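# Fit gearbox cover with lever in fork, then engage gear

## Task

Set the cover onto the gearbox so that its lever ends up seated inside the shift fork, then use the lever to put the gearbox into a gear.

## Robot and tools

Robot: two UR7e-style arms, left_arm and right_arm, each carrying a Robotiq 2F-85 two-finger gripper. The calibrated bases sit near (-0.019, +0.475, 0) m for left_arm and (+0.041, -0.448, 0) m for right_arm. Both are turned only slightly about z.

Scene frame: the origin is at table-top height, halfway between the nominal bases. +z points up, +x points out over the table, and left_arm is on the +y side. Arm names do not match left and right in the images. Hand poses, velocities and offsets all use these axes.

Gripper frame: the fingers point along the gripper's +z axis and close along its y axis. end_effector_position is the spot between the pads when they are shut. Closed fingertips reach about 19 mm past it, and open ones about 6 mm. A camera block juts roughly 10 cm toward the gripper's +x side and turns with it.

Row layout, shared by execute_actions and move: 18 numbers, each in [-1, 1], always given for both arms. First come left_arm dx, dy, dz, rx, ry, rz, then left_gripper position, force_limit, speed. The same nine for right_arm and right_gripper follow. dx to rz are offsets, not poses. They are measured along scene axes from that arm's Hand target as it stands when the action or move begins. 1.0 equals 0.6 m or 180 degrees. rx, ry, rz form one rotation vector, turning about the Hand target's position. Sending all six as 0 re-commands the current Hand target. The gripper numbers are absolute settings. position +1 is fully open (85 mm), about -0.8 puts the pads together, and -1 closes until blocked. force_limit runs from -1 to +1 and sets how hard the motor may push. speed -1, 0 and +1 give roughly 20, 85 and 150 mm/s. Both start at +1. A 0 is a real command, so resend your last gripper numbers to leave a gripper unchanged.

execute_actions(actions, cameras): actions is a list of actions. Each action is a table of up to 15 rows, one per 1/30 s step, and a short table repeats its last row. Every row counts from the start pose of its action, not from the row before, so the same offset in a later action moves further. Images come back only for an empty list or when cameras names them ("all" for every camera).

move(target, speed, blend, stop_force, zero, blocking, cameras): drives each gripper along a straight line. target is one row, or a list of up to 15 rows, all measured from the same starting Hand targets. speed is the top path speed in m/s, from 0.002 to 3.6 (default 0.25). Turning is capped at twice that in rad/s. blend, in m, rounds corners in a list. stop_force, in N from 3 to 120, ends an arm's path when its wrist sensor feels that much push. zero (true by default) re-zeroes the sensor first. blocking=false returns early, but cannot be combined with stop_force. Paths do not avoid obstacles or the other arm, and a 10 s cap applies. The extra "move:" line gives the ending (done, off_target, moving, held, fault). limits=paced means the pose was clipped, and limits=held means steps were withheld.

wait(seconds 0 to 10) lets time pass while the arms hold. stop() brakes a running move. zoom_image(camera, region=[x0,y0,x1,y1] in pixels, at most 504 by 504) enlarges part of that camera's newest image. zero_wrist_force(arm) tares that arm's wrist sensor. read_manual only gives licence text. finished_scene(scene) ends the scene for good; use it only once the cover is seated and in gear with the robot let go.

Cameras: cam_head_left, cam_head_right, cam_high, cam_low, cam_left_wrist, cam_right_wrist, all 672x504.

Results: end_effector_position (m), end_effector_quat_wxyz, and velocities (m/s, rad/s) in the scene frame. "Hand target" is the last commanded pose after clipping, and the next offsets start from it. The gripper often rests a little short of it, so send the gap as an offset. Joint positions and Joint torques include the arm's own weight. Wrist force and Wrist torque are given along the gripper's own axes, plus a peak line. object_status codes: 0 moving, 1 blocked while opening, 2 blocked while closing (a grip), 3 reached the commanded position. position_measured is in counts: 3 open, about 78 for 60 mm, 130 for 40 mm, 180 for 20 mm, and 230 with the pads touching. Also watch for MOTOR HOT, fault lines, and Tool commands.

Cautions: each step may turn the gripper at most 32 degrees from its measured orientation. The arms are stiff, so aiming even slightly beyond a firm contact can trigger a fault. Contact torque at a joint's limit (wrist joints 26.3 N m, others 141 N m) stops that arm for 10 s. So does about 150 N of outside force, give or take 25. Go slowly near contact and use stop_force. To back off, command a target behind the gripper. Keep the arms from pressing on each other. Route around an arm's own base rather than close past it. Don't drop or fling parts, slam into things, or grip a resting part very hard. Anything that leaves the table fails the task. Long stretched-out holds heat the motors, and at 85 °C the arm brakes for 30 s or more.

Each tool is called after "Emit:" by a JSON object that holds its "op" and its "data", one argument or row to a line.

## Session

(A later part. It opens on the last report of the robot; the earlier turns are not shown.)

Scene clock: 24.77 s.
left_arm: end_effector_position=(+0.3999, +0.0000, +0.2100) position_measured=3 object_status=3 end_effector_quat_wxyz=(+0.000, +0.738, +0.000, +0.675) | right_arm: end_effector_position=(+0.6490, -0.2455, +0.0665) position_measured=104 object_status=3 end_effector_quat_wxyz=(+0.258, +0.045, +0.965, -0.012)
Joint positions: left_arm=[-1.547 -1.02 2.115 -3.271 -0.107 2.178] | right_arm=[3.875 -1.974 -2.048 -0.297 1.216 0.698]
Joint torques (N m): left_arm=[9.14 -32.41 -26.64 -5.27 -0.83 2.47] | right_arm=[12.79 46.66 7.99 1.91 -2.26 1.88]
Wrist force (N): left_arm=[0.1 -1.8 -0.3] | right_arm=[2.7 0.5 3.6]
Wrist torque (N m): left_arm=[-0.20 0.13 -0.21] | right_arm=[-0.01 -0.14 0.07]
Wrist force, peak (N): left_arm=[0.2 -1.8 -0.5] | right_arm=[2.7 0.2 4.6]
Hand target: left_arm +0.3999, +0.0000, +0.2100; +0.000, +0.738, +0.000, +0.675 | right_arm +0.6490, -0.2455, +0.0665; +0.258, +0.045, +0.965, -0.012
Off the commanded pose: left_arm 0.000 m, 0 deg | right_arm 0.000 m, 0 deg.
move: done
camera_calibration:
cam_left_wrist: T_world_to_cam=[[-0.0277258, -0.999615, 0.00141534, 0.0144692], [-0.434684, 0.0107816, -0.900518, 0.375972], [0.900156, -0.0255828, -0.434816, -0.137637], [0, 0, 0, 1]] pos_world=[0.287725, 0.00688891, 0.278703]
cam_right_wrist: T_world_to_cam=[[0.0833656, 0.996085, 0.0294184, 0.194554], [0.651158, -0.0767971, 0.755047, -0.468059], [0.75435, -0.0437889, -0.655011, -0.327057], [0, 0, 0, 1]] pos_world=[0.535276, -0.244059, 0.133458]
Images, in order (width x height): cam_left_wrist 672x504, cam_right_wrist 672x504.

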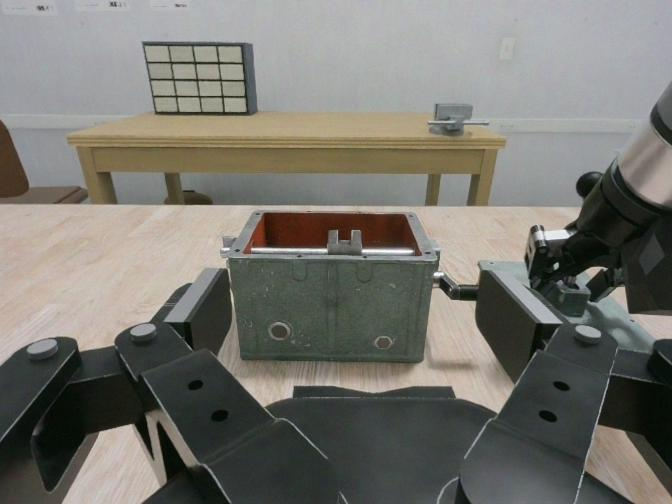

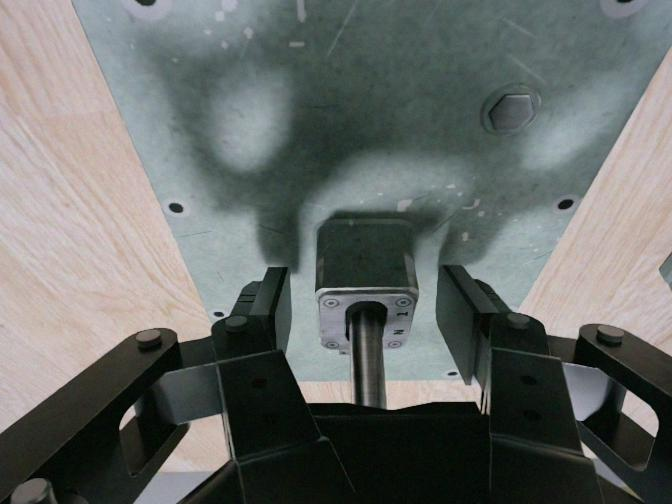

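Emit:
{"op": "execute_actions", "data": {
  "actions": [
    [[0,0,0,0,0,0,1,-1,0,0,0,0,0,0,0,-1,-0.5,-1]],
    [[0,0,0,0,0,0,1,-1,0,0,0,0,0,0,0,-1,-0.5,-1]],
    [[0,0,0,0,0,0,1,-1,0,0,0,0,0,0,0,-1,-0.5,-1]]
  ],
  "cameras": ["cam_right_wrist"]
}}

Scene clock: 26.53 s.
left_arm: end_effector_position=(+0.3999, +0.0000, +0.2100) position_measured=3 object_status=3 end_effector_quat_wxyz=(+0.000, +0.738, +0.000, +0.675) | right_arm: end_effector_position=(+0.6490, -0.2455, +0.0665) position_measured=156 object_status=2 end_effector_quat_wxyz=(+0.258, +0.045, +0.965, -0.012)
Joint positions: left_arm=[-1.547 -1.02 2.115 -3.271 -0.107 2.178] | right_arm=[3.875 -1.974 -2.048 -0.297 1.216 0.698]
Joint torques (N m): left_arm=[9.6 -32.53 -26.37 -5.27 -0.89 2.42] | right_arm=[12.2 37.8 12.56 3.58 1.36 1.81]
Wrist force (N): left_arm=[0.1 -1.6 -0.5] | right_arm=[3.1 -2.4 -2.3]
Wrist torque (N m): left_arm=[-0.17 0.13 -0.21] | right_arm=[-0.11 -0.12 0.03]
Wrist force, peak (N): left_arm=[0.0 -1.8 -0.5] | right_arm=[3.5 -2.2 -2.8]
Hand target: left_arm +0.3999, +0.0000, +0.2100; +0.000, +0.738, +0.000, +0.675 | right_arm +0.6490, -0.2455, +0.0665; +0.258, +0.045, +0.965, -0.012
Off the commanded pose: left_arm 0.000 m, 0 deg | right_arm 0.000 m, 0 deg.
camera_calibration:
cam_right_wrist: T_world_to_cam=[[0.0833656, 0.996085, 0.0294184, 0.194554], [0.651158, -0.0767971, 0.755047, -0.468059], [0.75435, -0.0437889, -0.655011, -0.327057], [0, 0, 0, 1]] pos_world=[0.535276, -0.244059, 0.133458]
Images, in order (width x height): cam_right_wrist 672x504.

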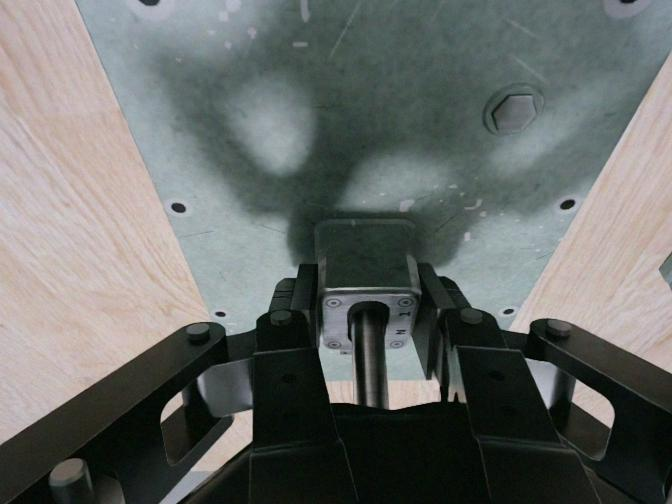

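Emit:
{"op": "move", "data": {
  "target": [
    [0,0,0,0,0,0,1,-1,0,0,0,0.0333,0,0,0,-1,-0.5,-1],
    [0,0,0,0,0,0,1,-1,0,0,0,0.2225,0,0,0,-1,-0.5,-1],
    [0,0,0,0,0,0,1,-1,0,0.0392,0.4073,0.2818,0,0,0.5194,-1,-0.5,-1]
  ],
  "speed": [0.05,0.15,0.25],
  "blend": [0.01,0.04,0],
  "cameras": ["all"]
}}

Scene clock: 32.00 s.
left_arm: end_effector_position=(+0.3999, +0.0000, +0.2100) position_measured=3 object_status=3 end_effector_quat_wxyz=(+0.000, +0.738, +0.000, +0.675) | right_arm: end_effector_position=(+0.6724, -0.0010, +0.2355) position_measured=156 object_status=2 end_effector_quat_wxyz=(-0.186, +0.672, -0.694, -0.180)
Joint positions: left_arm=[-1.547 -1.02 2.115 -3.271 -0.107 2.178] | right_arm=[3.859 -2.112 -1.296 -0.952 1.966 -0.807]
Joint torques (N m): left_arm=[9.4 -32.23 -26.58 -5.28 -0.79 2.44] | right_arm=[-11.8 64.96 25.8 4.62 0.49 -0.02]
Wrist force (N): left_arm=[0.2 -1.6 -0.2] | right_arm=[6.9 0.7 9.9]
Wrist torque (N m): left_arm=[-0.17 0.12 -0.21] | right_arm=[0.05 -0.16 -0.04]
Wrist force, peak (N): left_arm=[0.2 -1.9 -0.4] | right_arm=[7.7 0.2 11.1]
Hand target: left_arm +0.3999, +0.0000, +0.2100; +0.000, +0.738, +0.000, +0.675 | right_arm +0.6725, -0.0011, +0.2356; -0.186, +0.672, -0.694, -0.180
Off the commanded pose: left_arm 0.000 m, 0 deg | right_arm 0.000 m, 0 deg.
move: done
camera_calibration:
cam_left_wrist: T_world_to_cam=[[-0.0277258, -0.999615, 0.00141534, 0.0144692], [-0.434684, 0.0107816, -0.900518, 0.375972], [0.900156, -0.0255828, -0.434816, -0.137637], [0, 0, 0, 1]] pos_world=[0.287725, 0.00688891, 0.278703]
cam_right_wrist: T_world_to_cam=[[-0.999308, 0.0225572, 0.0295712, 0.671073], [0.0371194, 0.654706, 0.754972, -0.178508], [-0.00233038, 0.755547, -0.65509, 0.286271], [0, 0, 0, 1]] pos_world=[0.677901, -0.114559, 0.302458]

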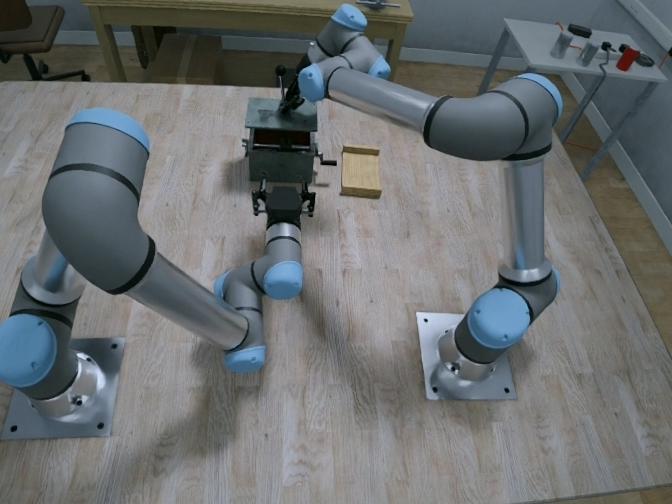

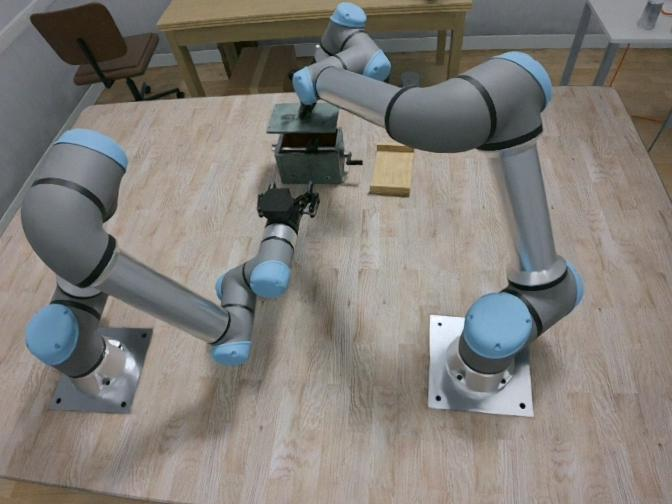

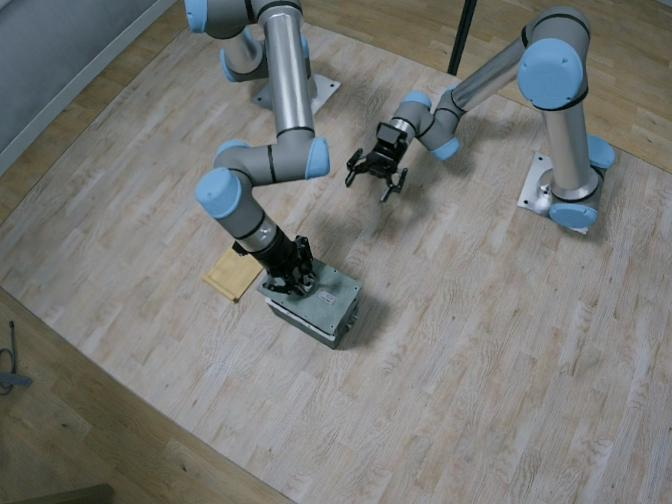

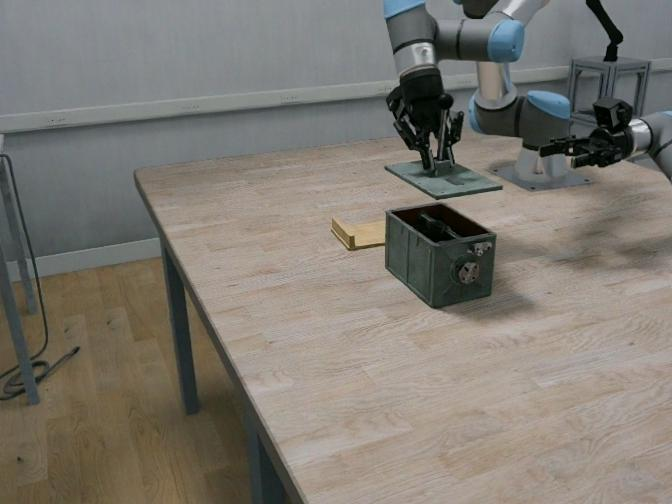

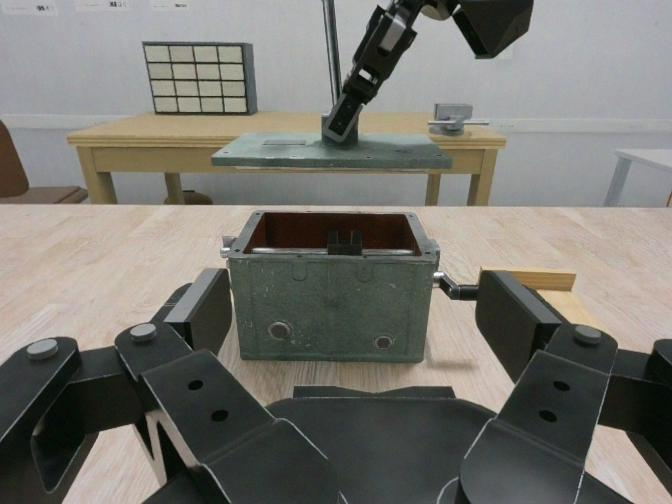

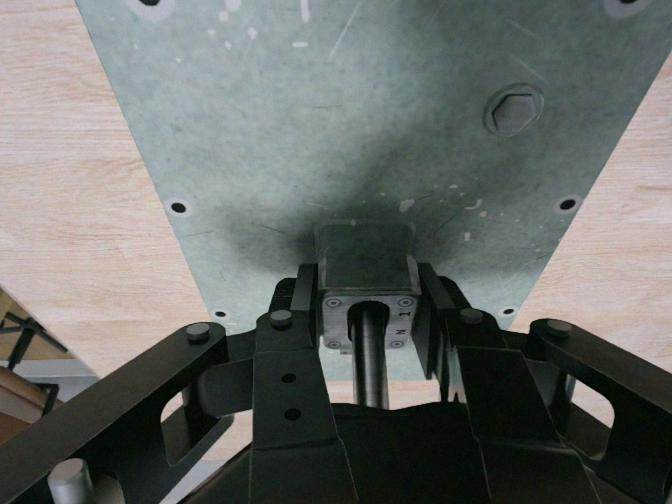

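Emit:
{"op": "zoom_image", "data": {
  "camera": "cam_left_wrist",
  "region": [200, 100, 480, 280]
}}

Emit:
{"op": "zoom_image", "data": {
  "camera": "cam_low",
  "region": [360, 120, 520, 310]
}}

Scaled by 1.800.

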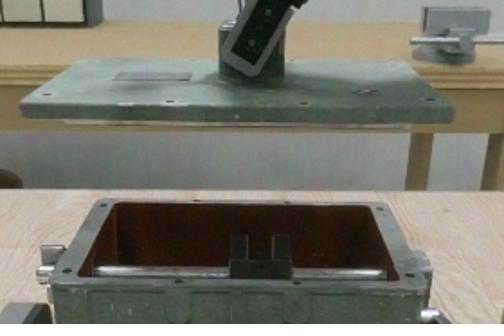

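Scaled by 2.653.

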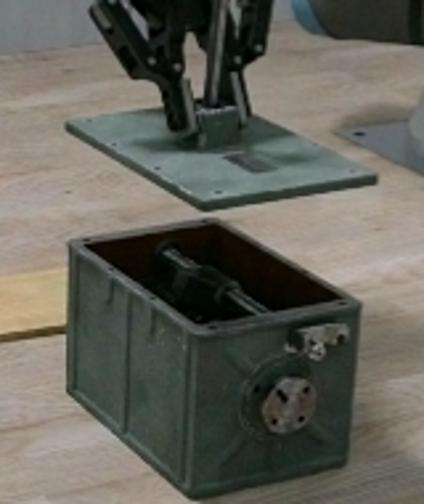

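Emit:
{"op": "move", "data": {
  "target": [0,0,0,0,0,0,1,-1,0,0,0,0.0833,0,0,0,-1,-0.5,-1],
  "speed": 0.15,
  "cameras": ["cam_left_wrist","cam_low"]
}}

Emit:
{"op": "zoom_image", "data": {
  "camera": "cam_left_wrist",
  "region": [200, 60, 480, 270]
}}

Scene clock: 33.33 s.
left_arm: end_effector_position=(+0.3999, +0.0000, +0.2100) position_measured=3 object_status=3 end_effector_quat_wxyz=(+0.000, +0.738, +0.000, +0.675) | right_arm: end_effector_position=(+0.6725, -0.0011, +0.2857) position_measured=156 object_status=2 end_effector_quat_wxyz=(-0.186, +0.672, -0.694, -0.180)
Joint positions: left_arm=[-1.547 -1.02 2.115 -3.271 -0.107 2.178] | right_arm=[3.859 -2.086 -1.206 -1.068 1.966 -0.807]
Joint torques (N m): left_arm=[9.4 -32.41 -26.3 -5.2 -0.76 2.45] | right_arm=[-9.29 38.72 22.78 5.17 2.3 -1.46]
Wrist force (N): left_arm=[0.0 -1.8 -0.4] | right_arm=[6.8 0.6 9.9]
Wrist torque (N m): left_arm=[-0.20 0.15 -0.21] | right_arm=[0.03 -0.14 -0.05]
Wrist force, peak (N): left_arm=[0.0 -1.8 -0.4] | right_arm=[8.0 0.5 12.3]
Hand target: left_arm +0.3999, +0.0000, +0.2100; +0.000, +0.738, +0.000, +0.675 | right_arm +0.6725, -0.0011, +0.2855; -0.186, +0.672, -0.694, -0.180
Off the commanded pose: left_arm 0.000 m, 0 deg | right_arm 0.000 m, 0 deg.
move: done
camera_calibration:
cam_left_wrist: T_world_to_cam=[[-0.0277258, -0.999615, 0.00141534, 0.0144692], [-0.434684, 0.0107816, -0.900518, 0.375972], [0.900156, -0.0255828, -0.434816, -0.137637], [0, 0, 0, 1]] pos_world=[0.287725, 0.00688891, 0.278703]
Images, in order (width x height): cam_low 672x504, cam_left_wrist 672x504.

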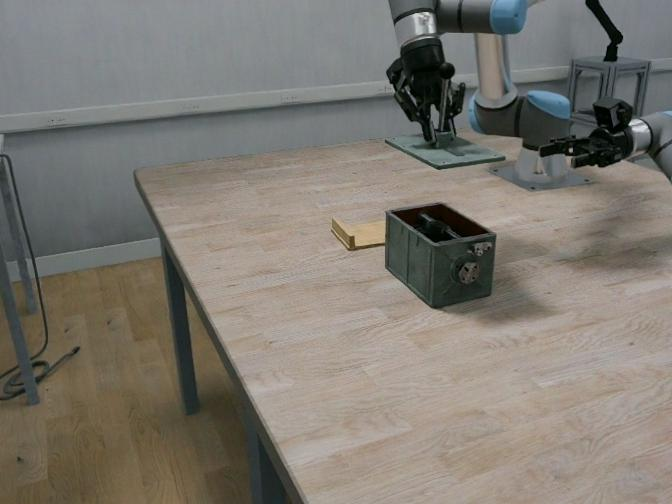

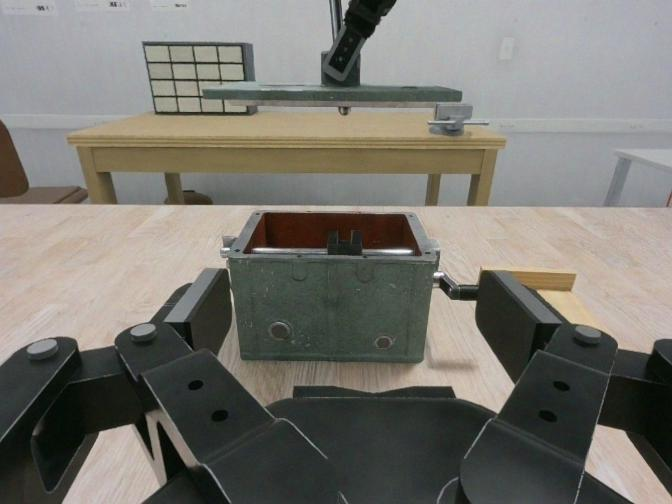

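Scaled by 1.800.

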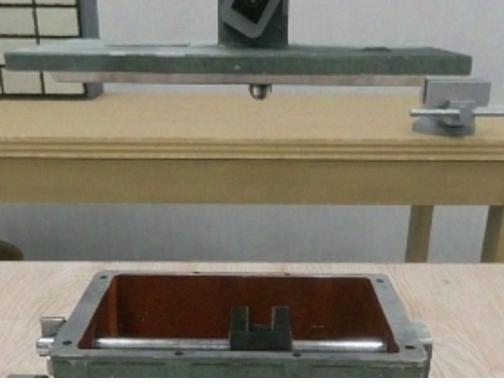

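Emit:
{"op": "move", "data": {
  "target": [0,0,0,0,0,0,1,-1,0,0,0,-0.1925,0,0,0,-1,-0.5,-1],
  "speed": 0.15,
  "cameras": ["cam_left_wrist","cam_low","cam_head_left","cam_head_right","cam_high"]
}}

Emit:
{"op": "zoom_image", "data": {
  "camera": "cam_left_wrist",
  "region": [200, 160, 340, 280]
}}

Emit:
{"op": "zoom_image", "data": {
  "camera": "cam_left_wrist",
  "region": [330, 160, 470, 280]
}}

Emit:
{"op": "zoom_image", "data": {
  "camera": "cam_low",
  "region": [370, 160, 510, 280]
}}

Scene clock: 34.73 s.
left_arm: end_effector_position=(+0.3999, +0.0000, +0.2100) position_measured=3 object_status=3 end_effector_quat_wxyz=(+0.000, +0.738, +0.000, +0.675) | right_arm: end_effector_position=(+0.6725, -0.0011, +0.1699) position_measured=156 object_status=2 end_effector_quat_wxyz=(-0.186, +0.672, -0.694, -0.180)
Joint positions: left_arm=[-1.547 -1.02 2.115 -3.271 -0.107 2.178] | right_arm=[3.859 -2.164 -1.388 -0.807 1.966 -0.807]
Joint torques (N m): left_arm=[9.69 -32.56 -26.71 -5.23 -0.77 2.42] | right_arm=[-8.68 63.99 36.08 5.11 1.44 2.47]
Wrist force (N): left_arm=[0.1 -1.7 -0.3] | right_arm=[6.6 0.4 10.1]
Wrist torque (N m): left_arm=[-0.19 0.13 -0.21] | right_arm=[0.00 -0.12 -0.02]
Wrist force, peak (N): left_arm=[-0.1 -1.8 -0.7] | right_arm=[8.5 0.7 12.9]
Hand target: left_arm +0.3999, +0.0000, +0.2100; +0.000, +0.738, +0.000, +0.675 | right_arm +0.6725, -0.0011, +0.1700; -0.186, +0.672, -0.694, -0.180
Off the commanded pose: left_arm 0.000 m, 0 deg | right_arm 0.000 m, 0 deg.
move: done
camera_calibration:
cam_left_wrist: T_world_to_cam=[[-0.0277258, -0.999615, 0.00141534, 0.0144692], [-0.434684, 0.0107816, -0.900518, 0.375972], [0.900156, -0.0255828, -0.434816, -0.137637], [0, 0, 0, 1]] pos_world=[0.287725, 0.00688891, 0.278703]
Images, in order (width x height): cam_head_left 672x504, cam_head_right 672x504, cam_high 672x504, cam_low 672x504, cam_left_wrist 672x504.

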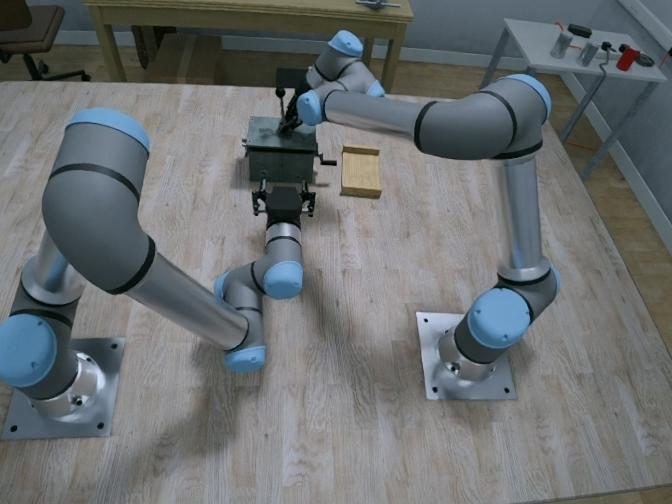

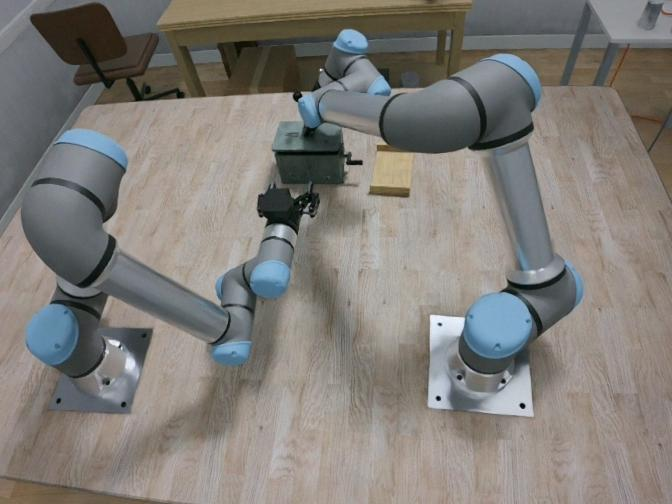

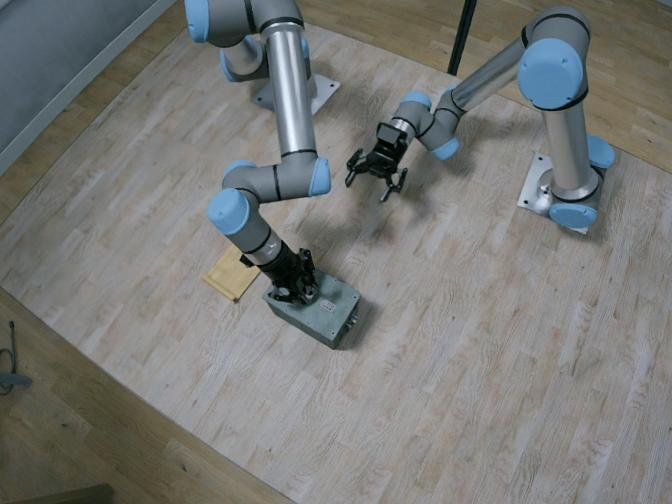

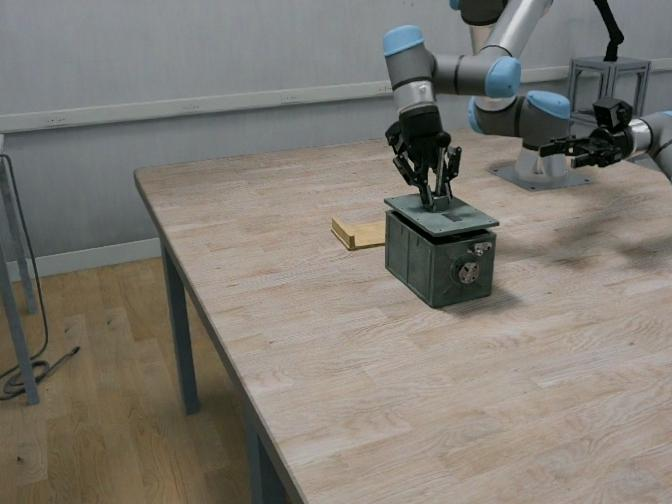

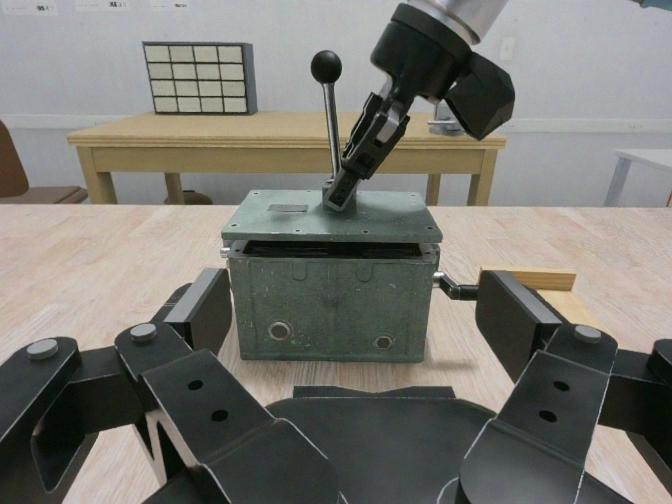

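Scaled by 3.600.

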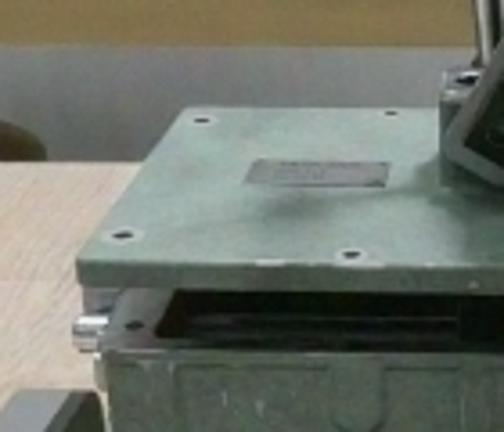

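Scaled by 3.600.

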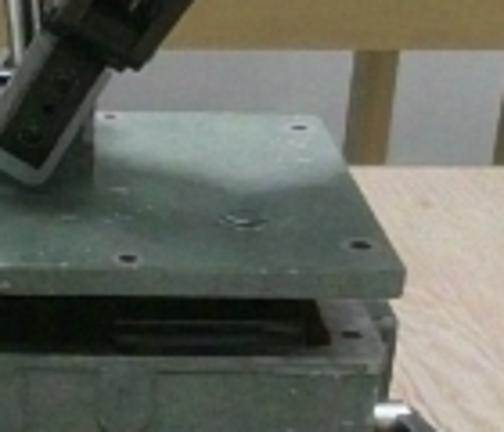

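Scaled by 3.600.

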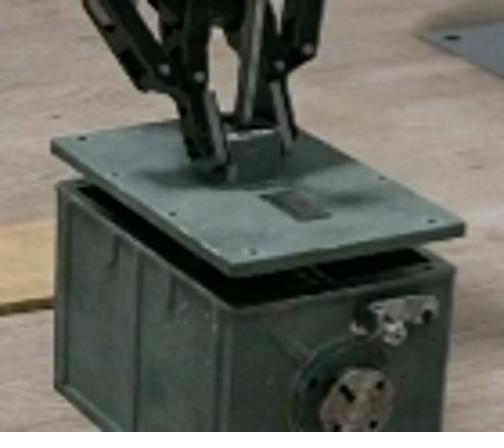

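Emit:
{"op": "zoom_image", "data": {
  "camera": "cam_low",
  "region": [410, 220, 460, 260]
}}

Emit:
{"op": "zoom_image", "data": {
  "camera": "cam_low",
  "region": [375, 185, 425, 225]
}}

Emit:
{"op": "zoom_image", "data": {
  "camera": "cam_low",
  "region": [465, 205, 515, 245]
}}

Emit:
{"op": "zoom_image", "data": {
  "camera": "cam_high",
  "region": [250, 250, 380, 360]
}}

Scaled by 10.080.

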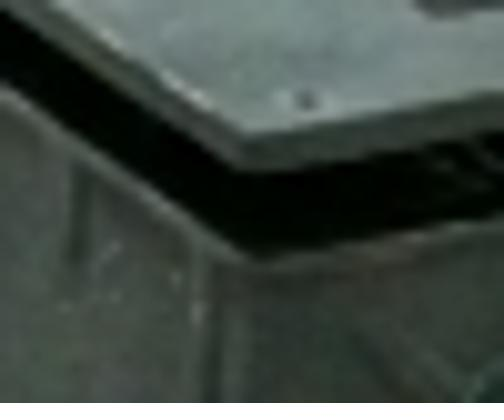

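Scaled by 10.080.

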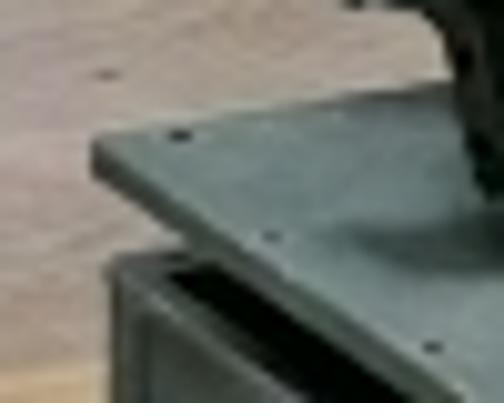

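Scaled by 10.080.

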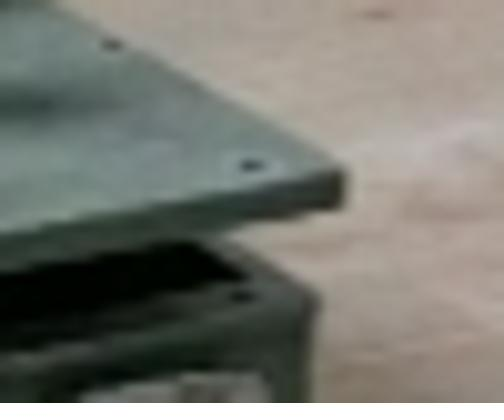

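Scaled by 3.877.

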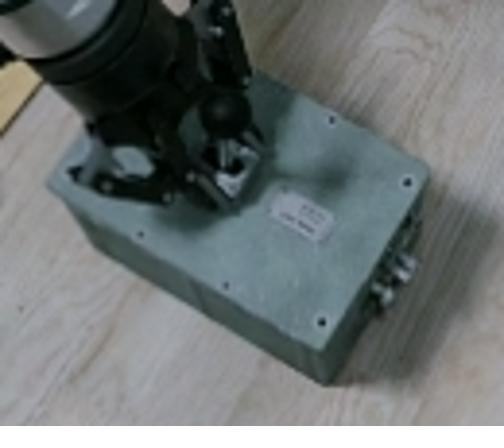

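Emit:
{"op": "move", "data": {
  "target": [0,0,0,0,0,0,1,-1,0,0,-0.0007,-0.0325,0,0,0,-1,-0.5,-1],
  "speed": 0.018,
  "stop_force": 6,
  "cameras": ["cam_left_wrist","cam_low"]
}}

Emit:
{"op": "zoom_image", "data": {
  "camera": "cam_left_wrist",
  "region": [200, 160, 480, 280]
}}

Emit:
{"op": "zoom_image", "data": {
  "camera": "cam_low",
  "region": [370, 160, 510, 280]
}}

Scene clock: 38.07 s.
left_arm: end_effector_position=(+0.3999, +0.0000, +0.2100) position_measured=3 object_status=3 end_effector_quat_wxyz=(+0.000, +0.738, +0.000, +0.675) | right_arm: end_effector_position=(+0.6725, -0.0015, +0.1532) position_measured=156 object_status=2 end_effector_quat_wxyz=(-0.186, +0.672, -0.694, -0.180)
Joint positions: left_arm=[-1.547 -1.02 2.115 -3.271 -0.107 2.178] | right_arm=[3.859 -2.18 -1.408 -0.771 1.966 -0.807]
Joint torques (N m): left_arm=[9.25 -32.16 -26.49 -5.2 -0.69 2.33] | right_arm=[-3.47 63.69 37.65 5.72 -0.27 1.8]
Wrist force (N): left_arm=[0.0 -1.4 -0.5] | right_arm=[5.8 0.8 8.7]
Wrist torque (N m): left_arm=[-0.14 0.15 -0.21] | right_arm=[0.09 -0.18 -0.06]
Wrist force, peak (N): left_arm=[0.3 -1.8 -0.6] | right_arm=[7.0 0.6 10.3]
Hand target: left_arm +0.3999, +0.0000, +0.2100; +0.000, +0.738, +0.000, +0.675 | right_arm +0.6725, -0.0014, +0.1532; -0.186, +0.672, -0.694, -0.180 (not the last commanded pose)
Off the commanded pose: left_arm 0.000 m, 0 deg | right_arm 0.003 m, 0 deg.
move: contact (right_arm)
camera_calibration:
cam_left_wrist: T_world_to_cam=[[-0.0277258, -0.999615, 0.00141534, 0.0144692], [-0.434684, 0.0107816, -0.900518, 0.375972], [0.900156, -0.0255828, -0.434816, -0.137637], [0, 0, 0, 1]] pos_world=[0.287725, 0.00688891, 0.278703]
Images, in order (width x height): cam_low 672x504, cam_left_wrist 672x504.

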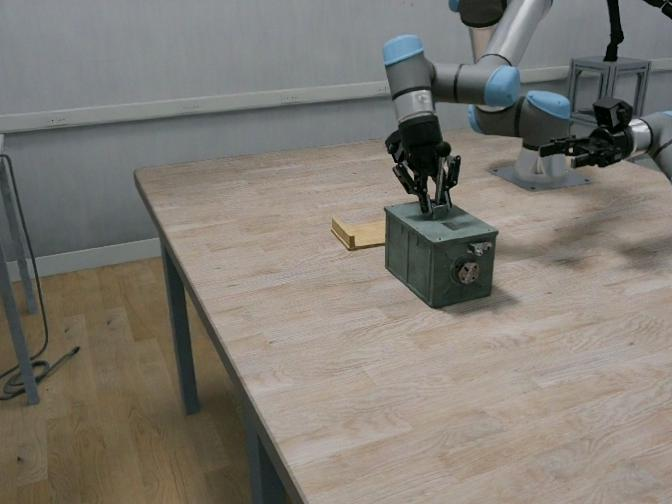

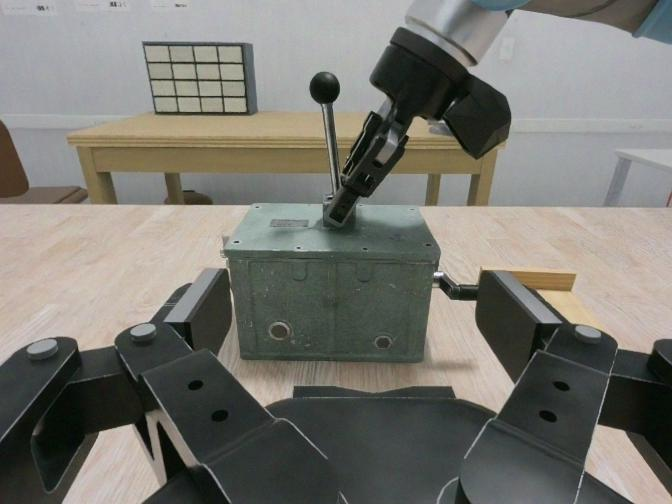

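Scaled by 1.800.

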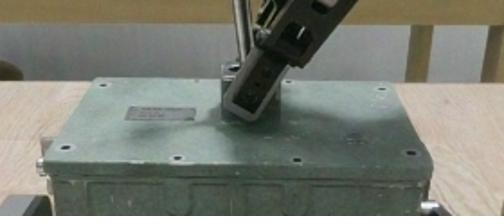

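Scaled by 3.600.

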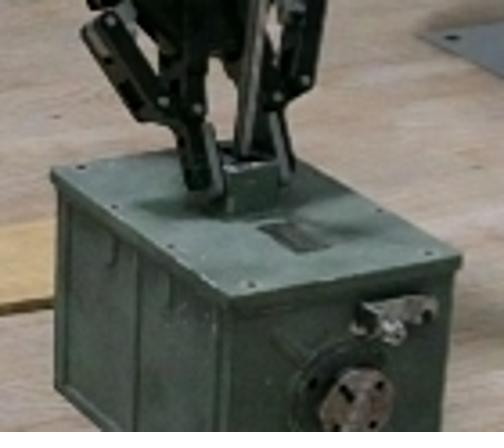

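Emit:
{"op": "move", "data": {
  "target": [0,0,0,0,0,0,1,-1,0,0,0,-0.008,0,0,0,-1,-0.5,-1],
  "speed": 0.012,
  "stop_force": 9,
  "zero": false,
  "cameras": ["cam_left_wrist","cam_low"]
}}

Emit:
{"op": "zoom_image", "data": {
  "camera": "cam_left_wrist",
  "region": [215, 230, 275, 280]
}}

Emit:
{"op": "zoom_image", "data": {
  "camera": "cam_left_wrist",
  "region": [395, 230, 455, 280]
}}

Emit:
{"op": "zoom_image", "data": {
  "camera": "cam_low",
  "region": [410, 220, 500, 270]
}}

Scene clock: 39.43 s.
left_arm: end_effector_position=(+0.3999, +0.0000, +0.2100) position_measured=3 object_status=3 end_effector_quat_wxyz=(+0.000, +0.738, +0.000, +0.675) | right_arm: end_effector_position=(+0.6726, -0.0014, +0.1528) position_measured=156 object_status=2 end_effector_quat_wxyz=(-0.186, +0.672, -0.694, -0.180)
Joint positions: left_arm=[-1.547 -1.02 2.115 -3.271 -0.107 2.178] | right_arm=[3.859 -2.181 -1.409 -0.769 1.966 -0.807]
Joint torques (N m): left_arm=[8.97 -32.65 -26.45 -5.28 -0.7 2.42] | right_arm=[-1.42 59.94 33.86 2.37 -0.15 1.73]
Wrist force (N): left_arm=[0.3 -1.6 -0.5] | right_arm=[3.1 1.5 3.6]
Wrist torque (N m): left_arm=[-0.18 0.11 -0.21] | right_arm=[0.27 -0.14 -0.37]
Wrist force, peak (N): left_arm=[0.4 -1.8 -0.6] | right_arm=[6.6 0.5 9.7]
Hand target: left_arm +0.3999, +0.0000, +0.2100; +0.000, +0.738, +0.000, +0.675 | right_arm +0.6726, -0.0014, +0.1528; -0.186, +0.672, -0.694, -0.180 (not the last commanded pose)
Off the commanded pose: left_arm 0.000 m, 0 deg | right_arm 0.004 m, 0 deg.
move: contact (right_arm)
camera_calibration:
cam_left_wrist: T_world_to_cam=[[-0.0277258, -0.999615, 0.00141534, 0.0144692], [-0.434684, 0.0107816, -0.900518, 0.375972], [0.900156, -0.0255828, -0.434816, -0.137637], [0, 0, 0, 1]] pos_world=[0.287725, 0.00688891, 0.278703]
Images, in order (width x height): cam_low 672x504, cam_left_wrist 672x504.

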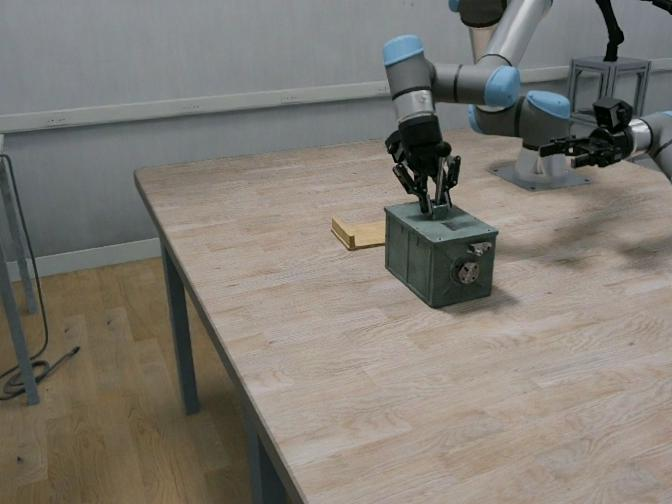

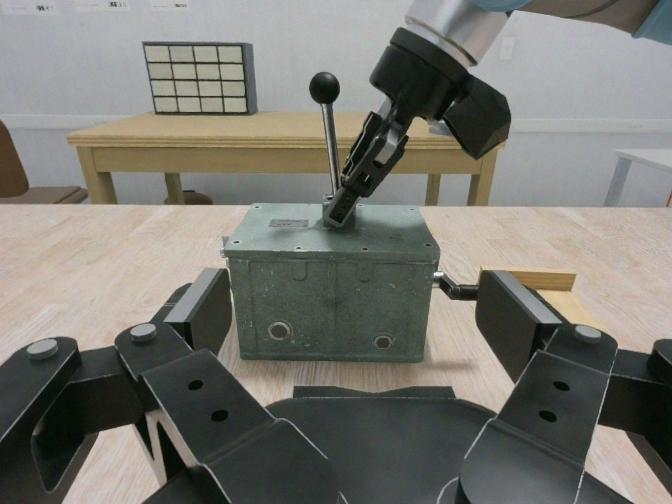

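Scaled by 8.400.

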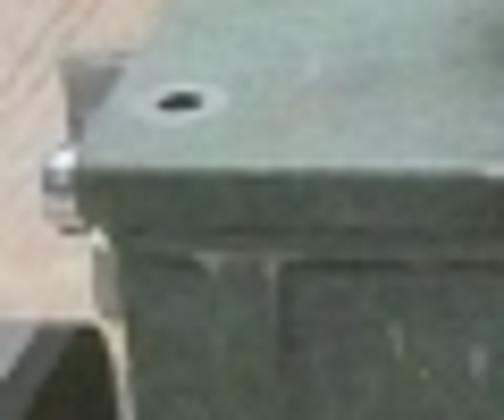

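Scaled by 8.400.

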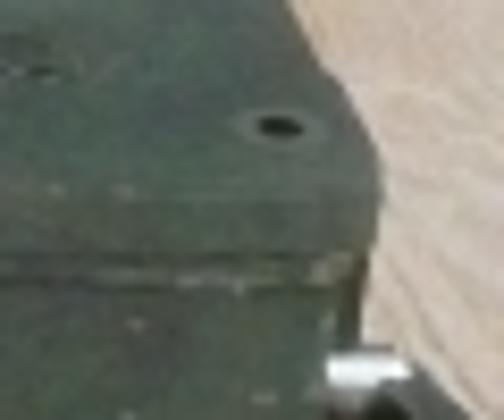

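Scaled by 5.600.

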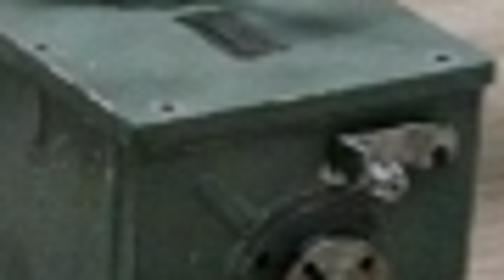

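Emit:
{"op": "move", "data": {
  "target": [
    [0,0,0,0,0,0,1,-1,0,0,0,0,0,0,0,0.25,-0.5,-1],
    [0,0,0,0,0,0,1,-1,0,-0.0039,-0.125,0.2165,0,0,0,0.25,-0.5,-1]
  ],
  "speed": [0.05,0.2],
  "cameras": ["all"]
}}

Emit:
{"op": "zoom_image", "data": {
  "camera": "cam_left_wrist",
  "region": [215, 60, 515, 310]
}}

Emit:
{"op": "zoom_image", "data": {
  "camera": "cam_low",
  "region": [370, 120, 510, 310]
}}

Scene clock: 43.33 s.
left_arm: end_effector_position=(+0.3999, +0.0000, +0.2100) position_measured=3 object_status=3 end_effector_quat_wxyz=(+0.000, +0.738, +0.000, +0.675) | right_arm: end_effector_position=(+0.6703, -0.0764, +0.2828) position_measured=98 object_status=3 end_effector_quat_wxyz=(-0.186, +0.672, -0.694, -0.180)
Joint positions: left_arm=[-1.547 -1.02 2.115 -3.271 -0.107 2.178] | right_arm=[3.77 -2.001 -1.331 -1.063 1.995 -0.899]
Joint torques (N m): left_arm=[9.31 -32.71 -26.64 -5.12 -0.69 2.4] | right_arm=[12.15 32.63 16.67 2.26 -0.8 2.48]
Wrist force (N): left_arm=[0.1 -1.7 -0.4] | right_arm=[3.2 0.4 3.6]
Wrist torque (N m): left_arm=[-0.19 0.12 -0.21] | right_arm=[-0.02 -0.23 0.02]
Wrist force, peak (N): left_arm=[-0.1 -1.8 -0.5] | right_arm=[3.1 0.4 6.3]
Hand target: left_arm +0.3999, +0.0000, +0.2100; +0.000, +0.738, +0.000, +0.675 | right_arm +0.6702, -0.0764, +0.2827; -0.186, +0.672, -0.694, -0.180
Off the commanded pose: left_arm 0.000 m, 0 deg | right_arm 0.000 m, 0 deg.
move: done
camera_calibration:
cam_left_wrist: T_world_to_cam=[[-0.0277258, -0.999615, 0.00141534, 0.0144692], [-0.434684, 0.0107816, -0.900518, 0.375972], [0.900156, -0.0255828, -0.434816, -0.137637], [0, 0, 0, 1]] pos_world=[0.287725, 0.00688891, 0.278703]
cam_right_wrist: T_world_to_cam=[[-0.999335, 0.0226074, 0.0285998, 0.669549], [0.0364197, 0.654126, 0.755509, -0.164532], [-0.00162777, 0.756048, -0.654514, 0.373711], [0, 0, 0, 1]] pos_world=[0.675705, -0.190056, 0.349756]

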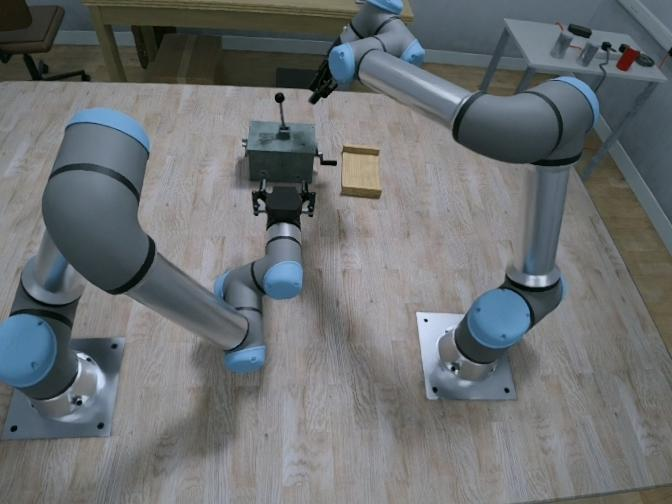

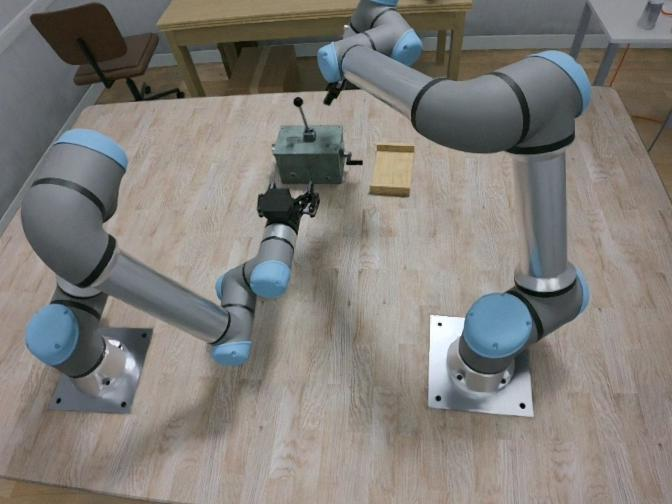

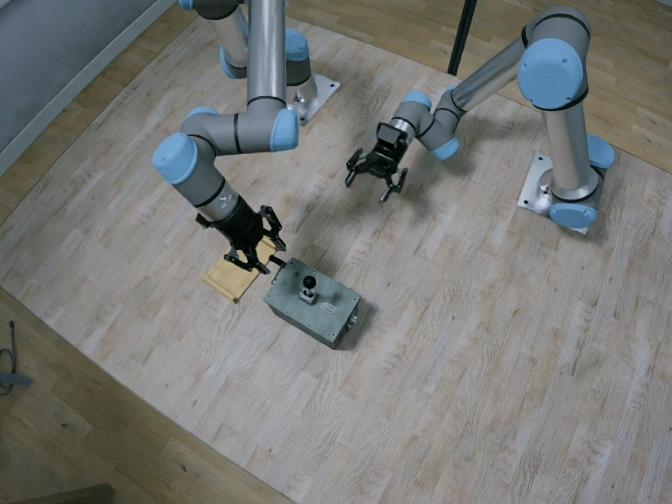

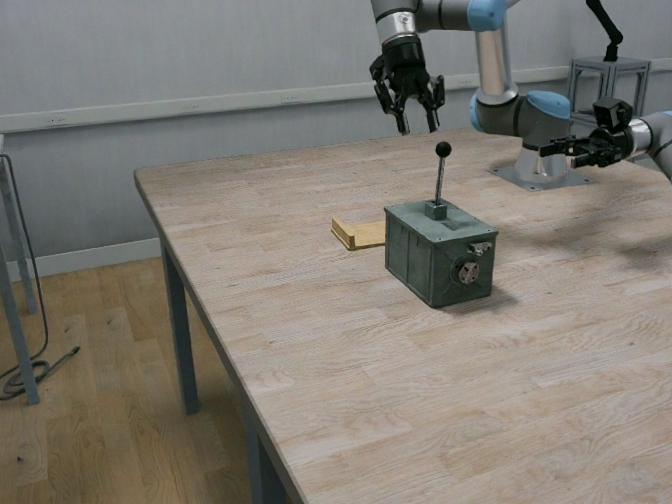

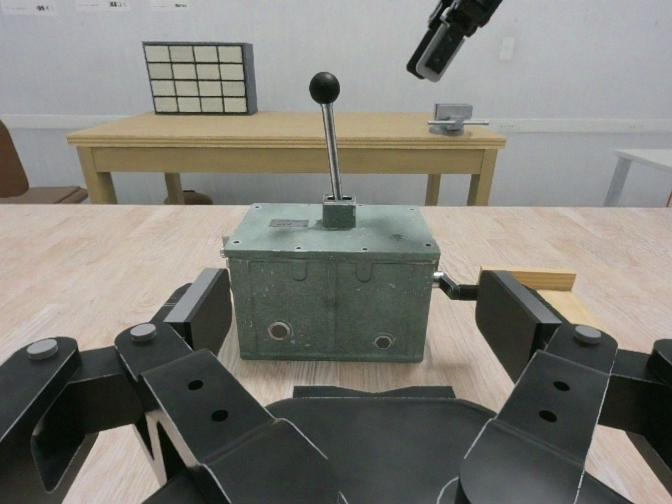

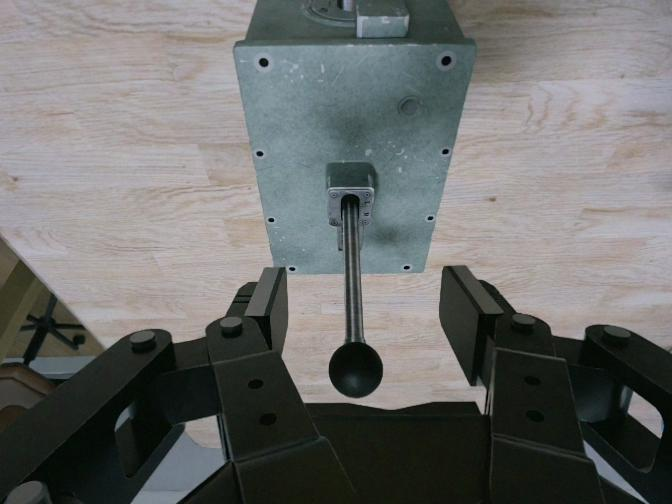

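Scaled by 1.680.

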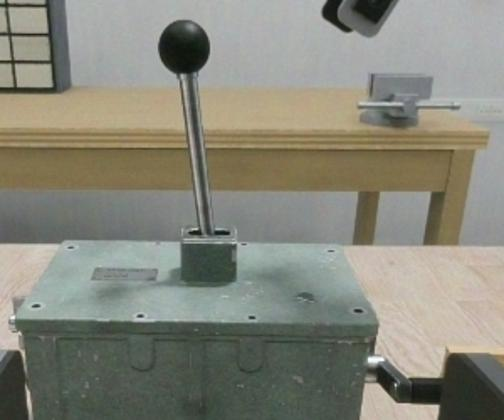

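Scaled by 2.653.

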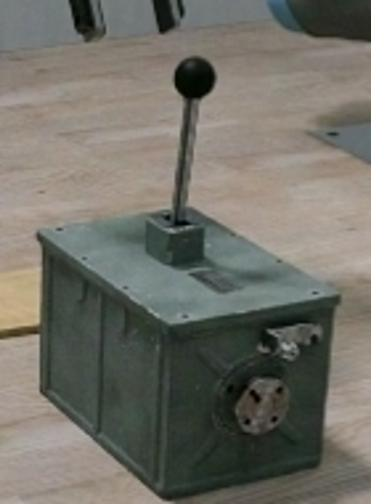

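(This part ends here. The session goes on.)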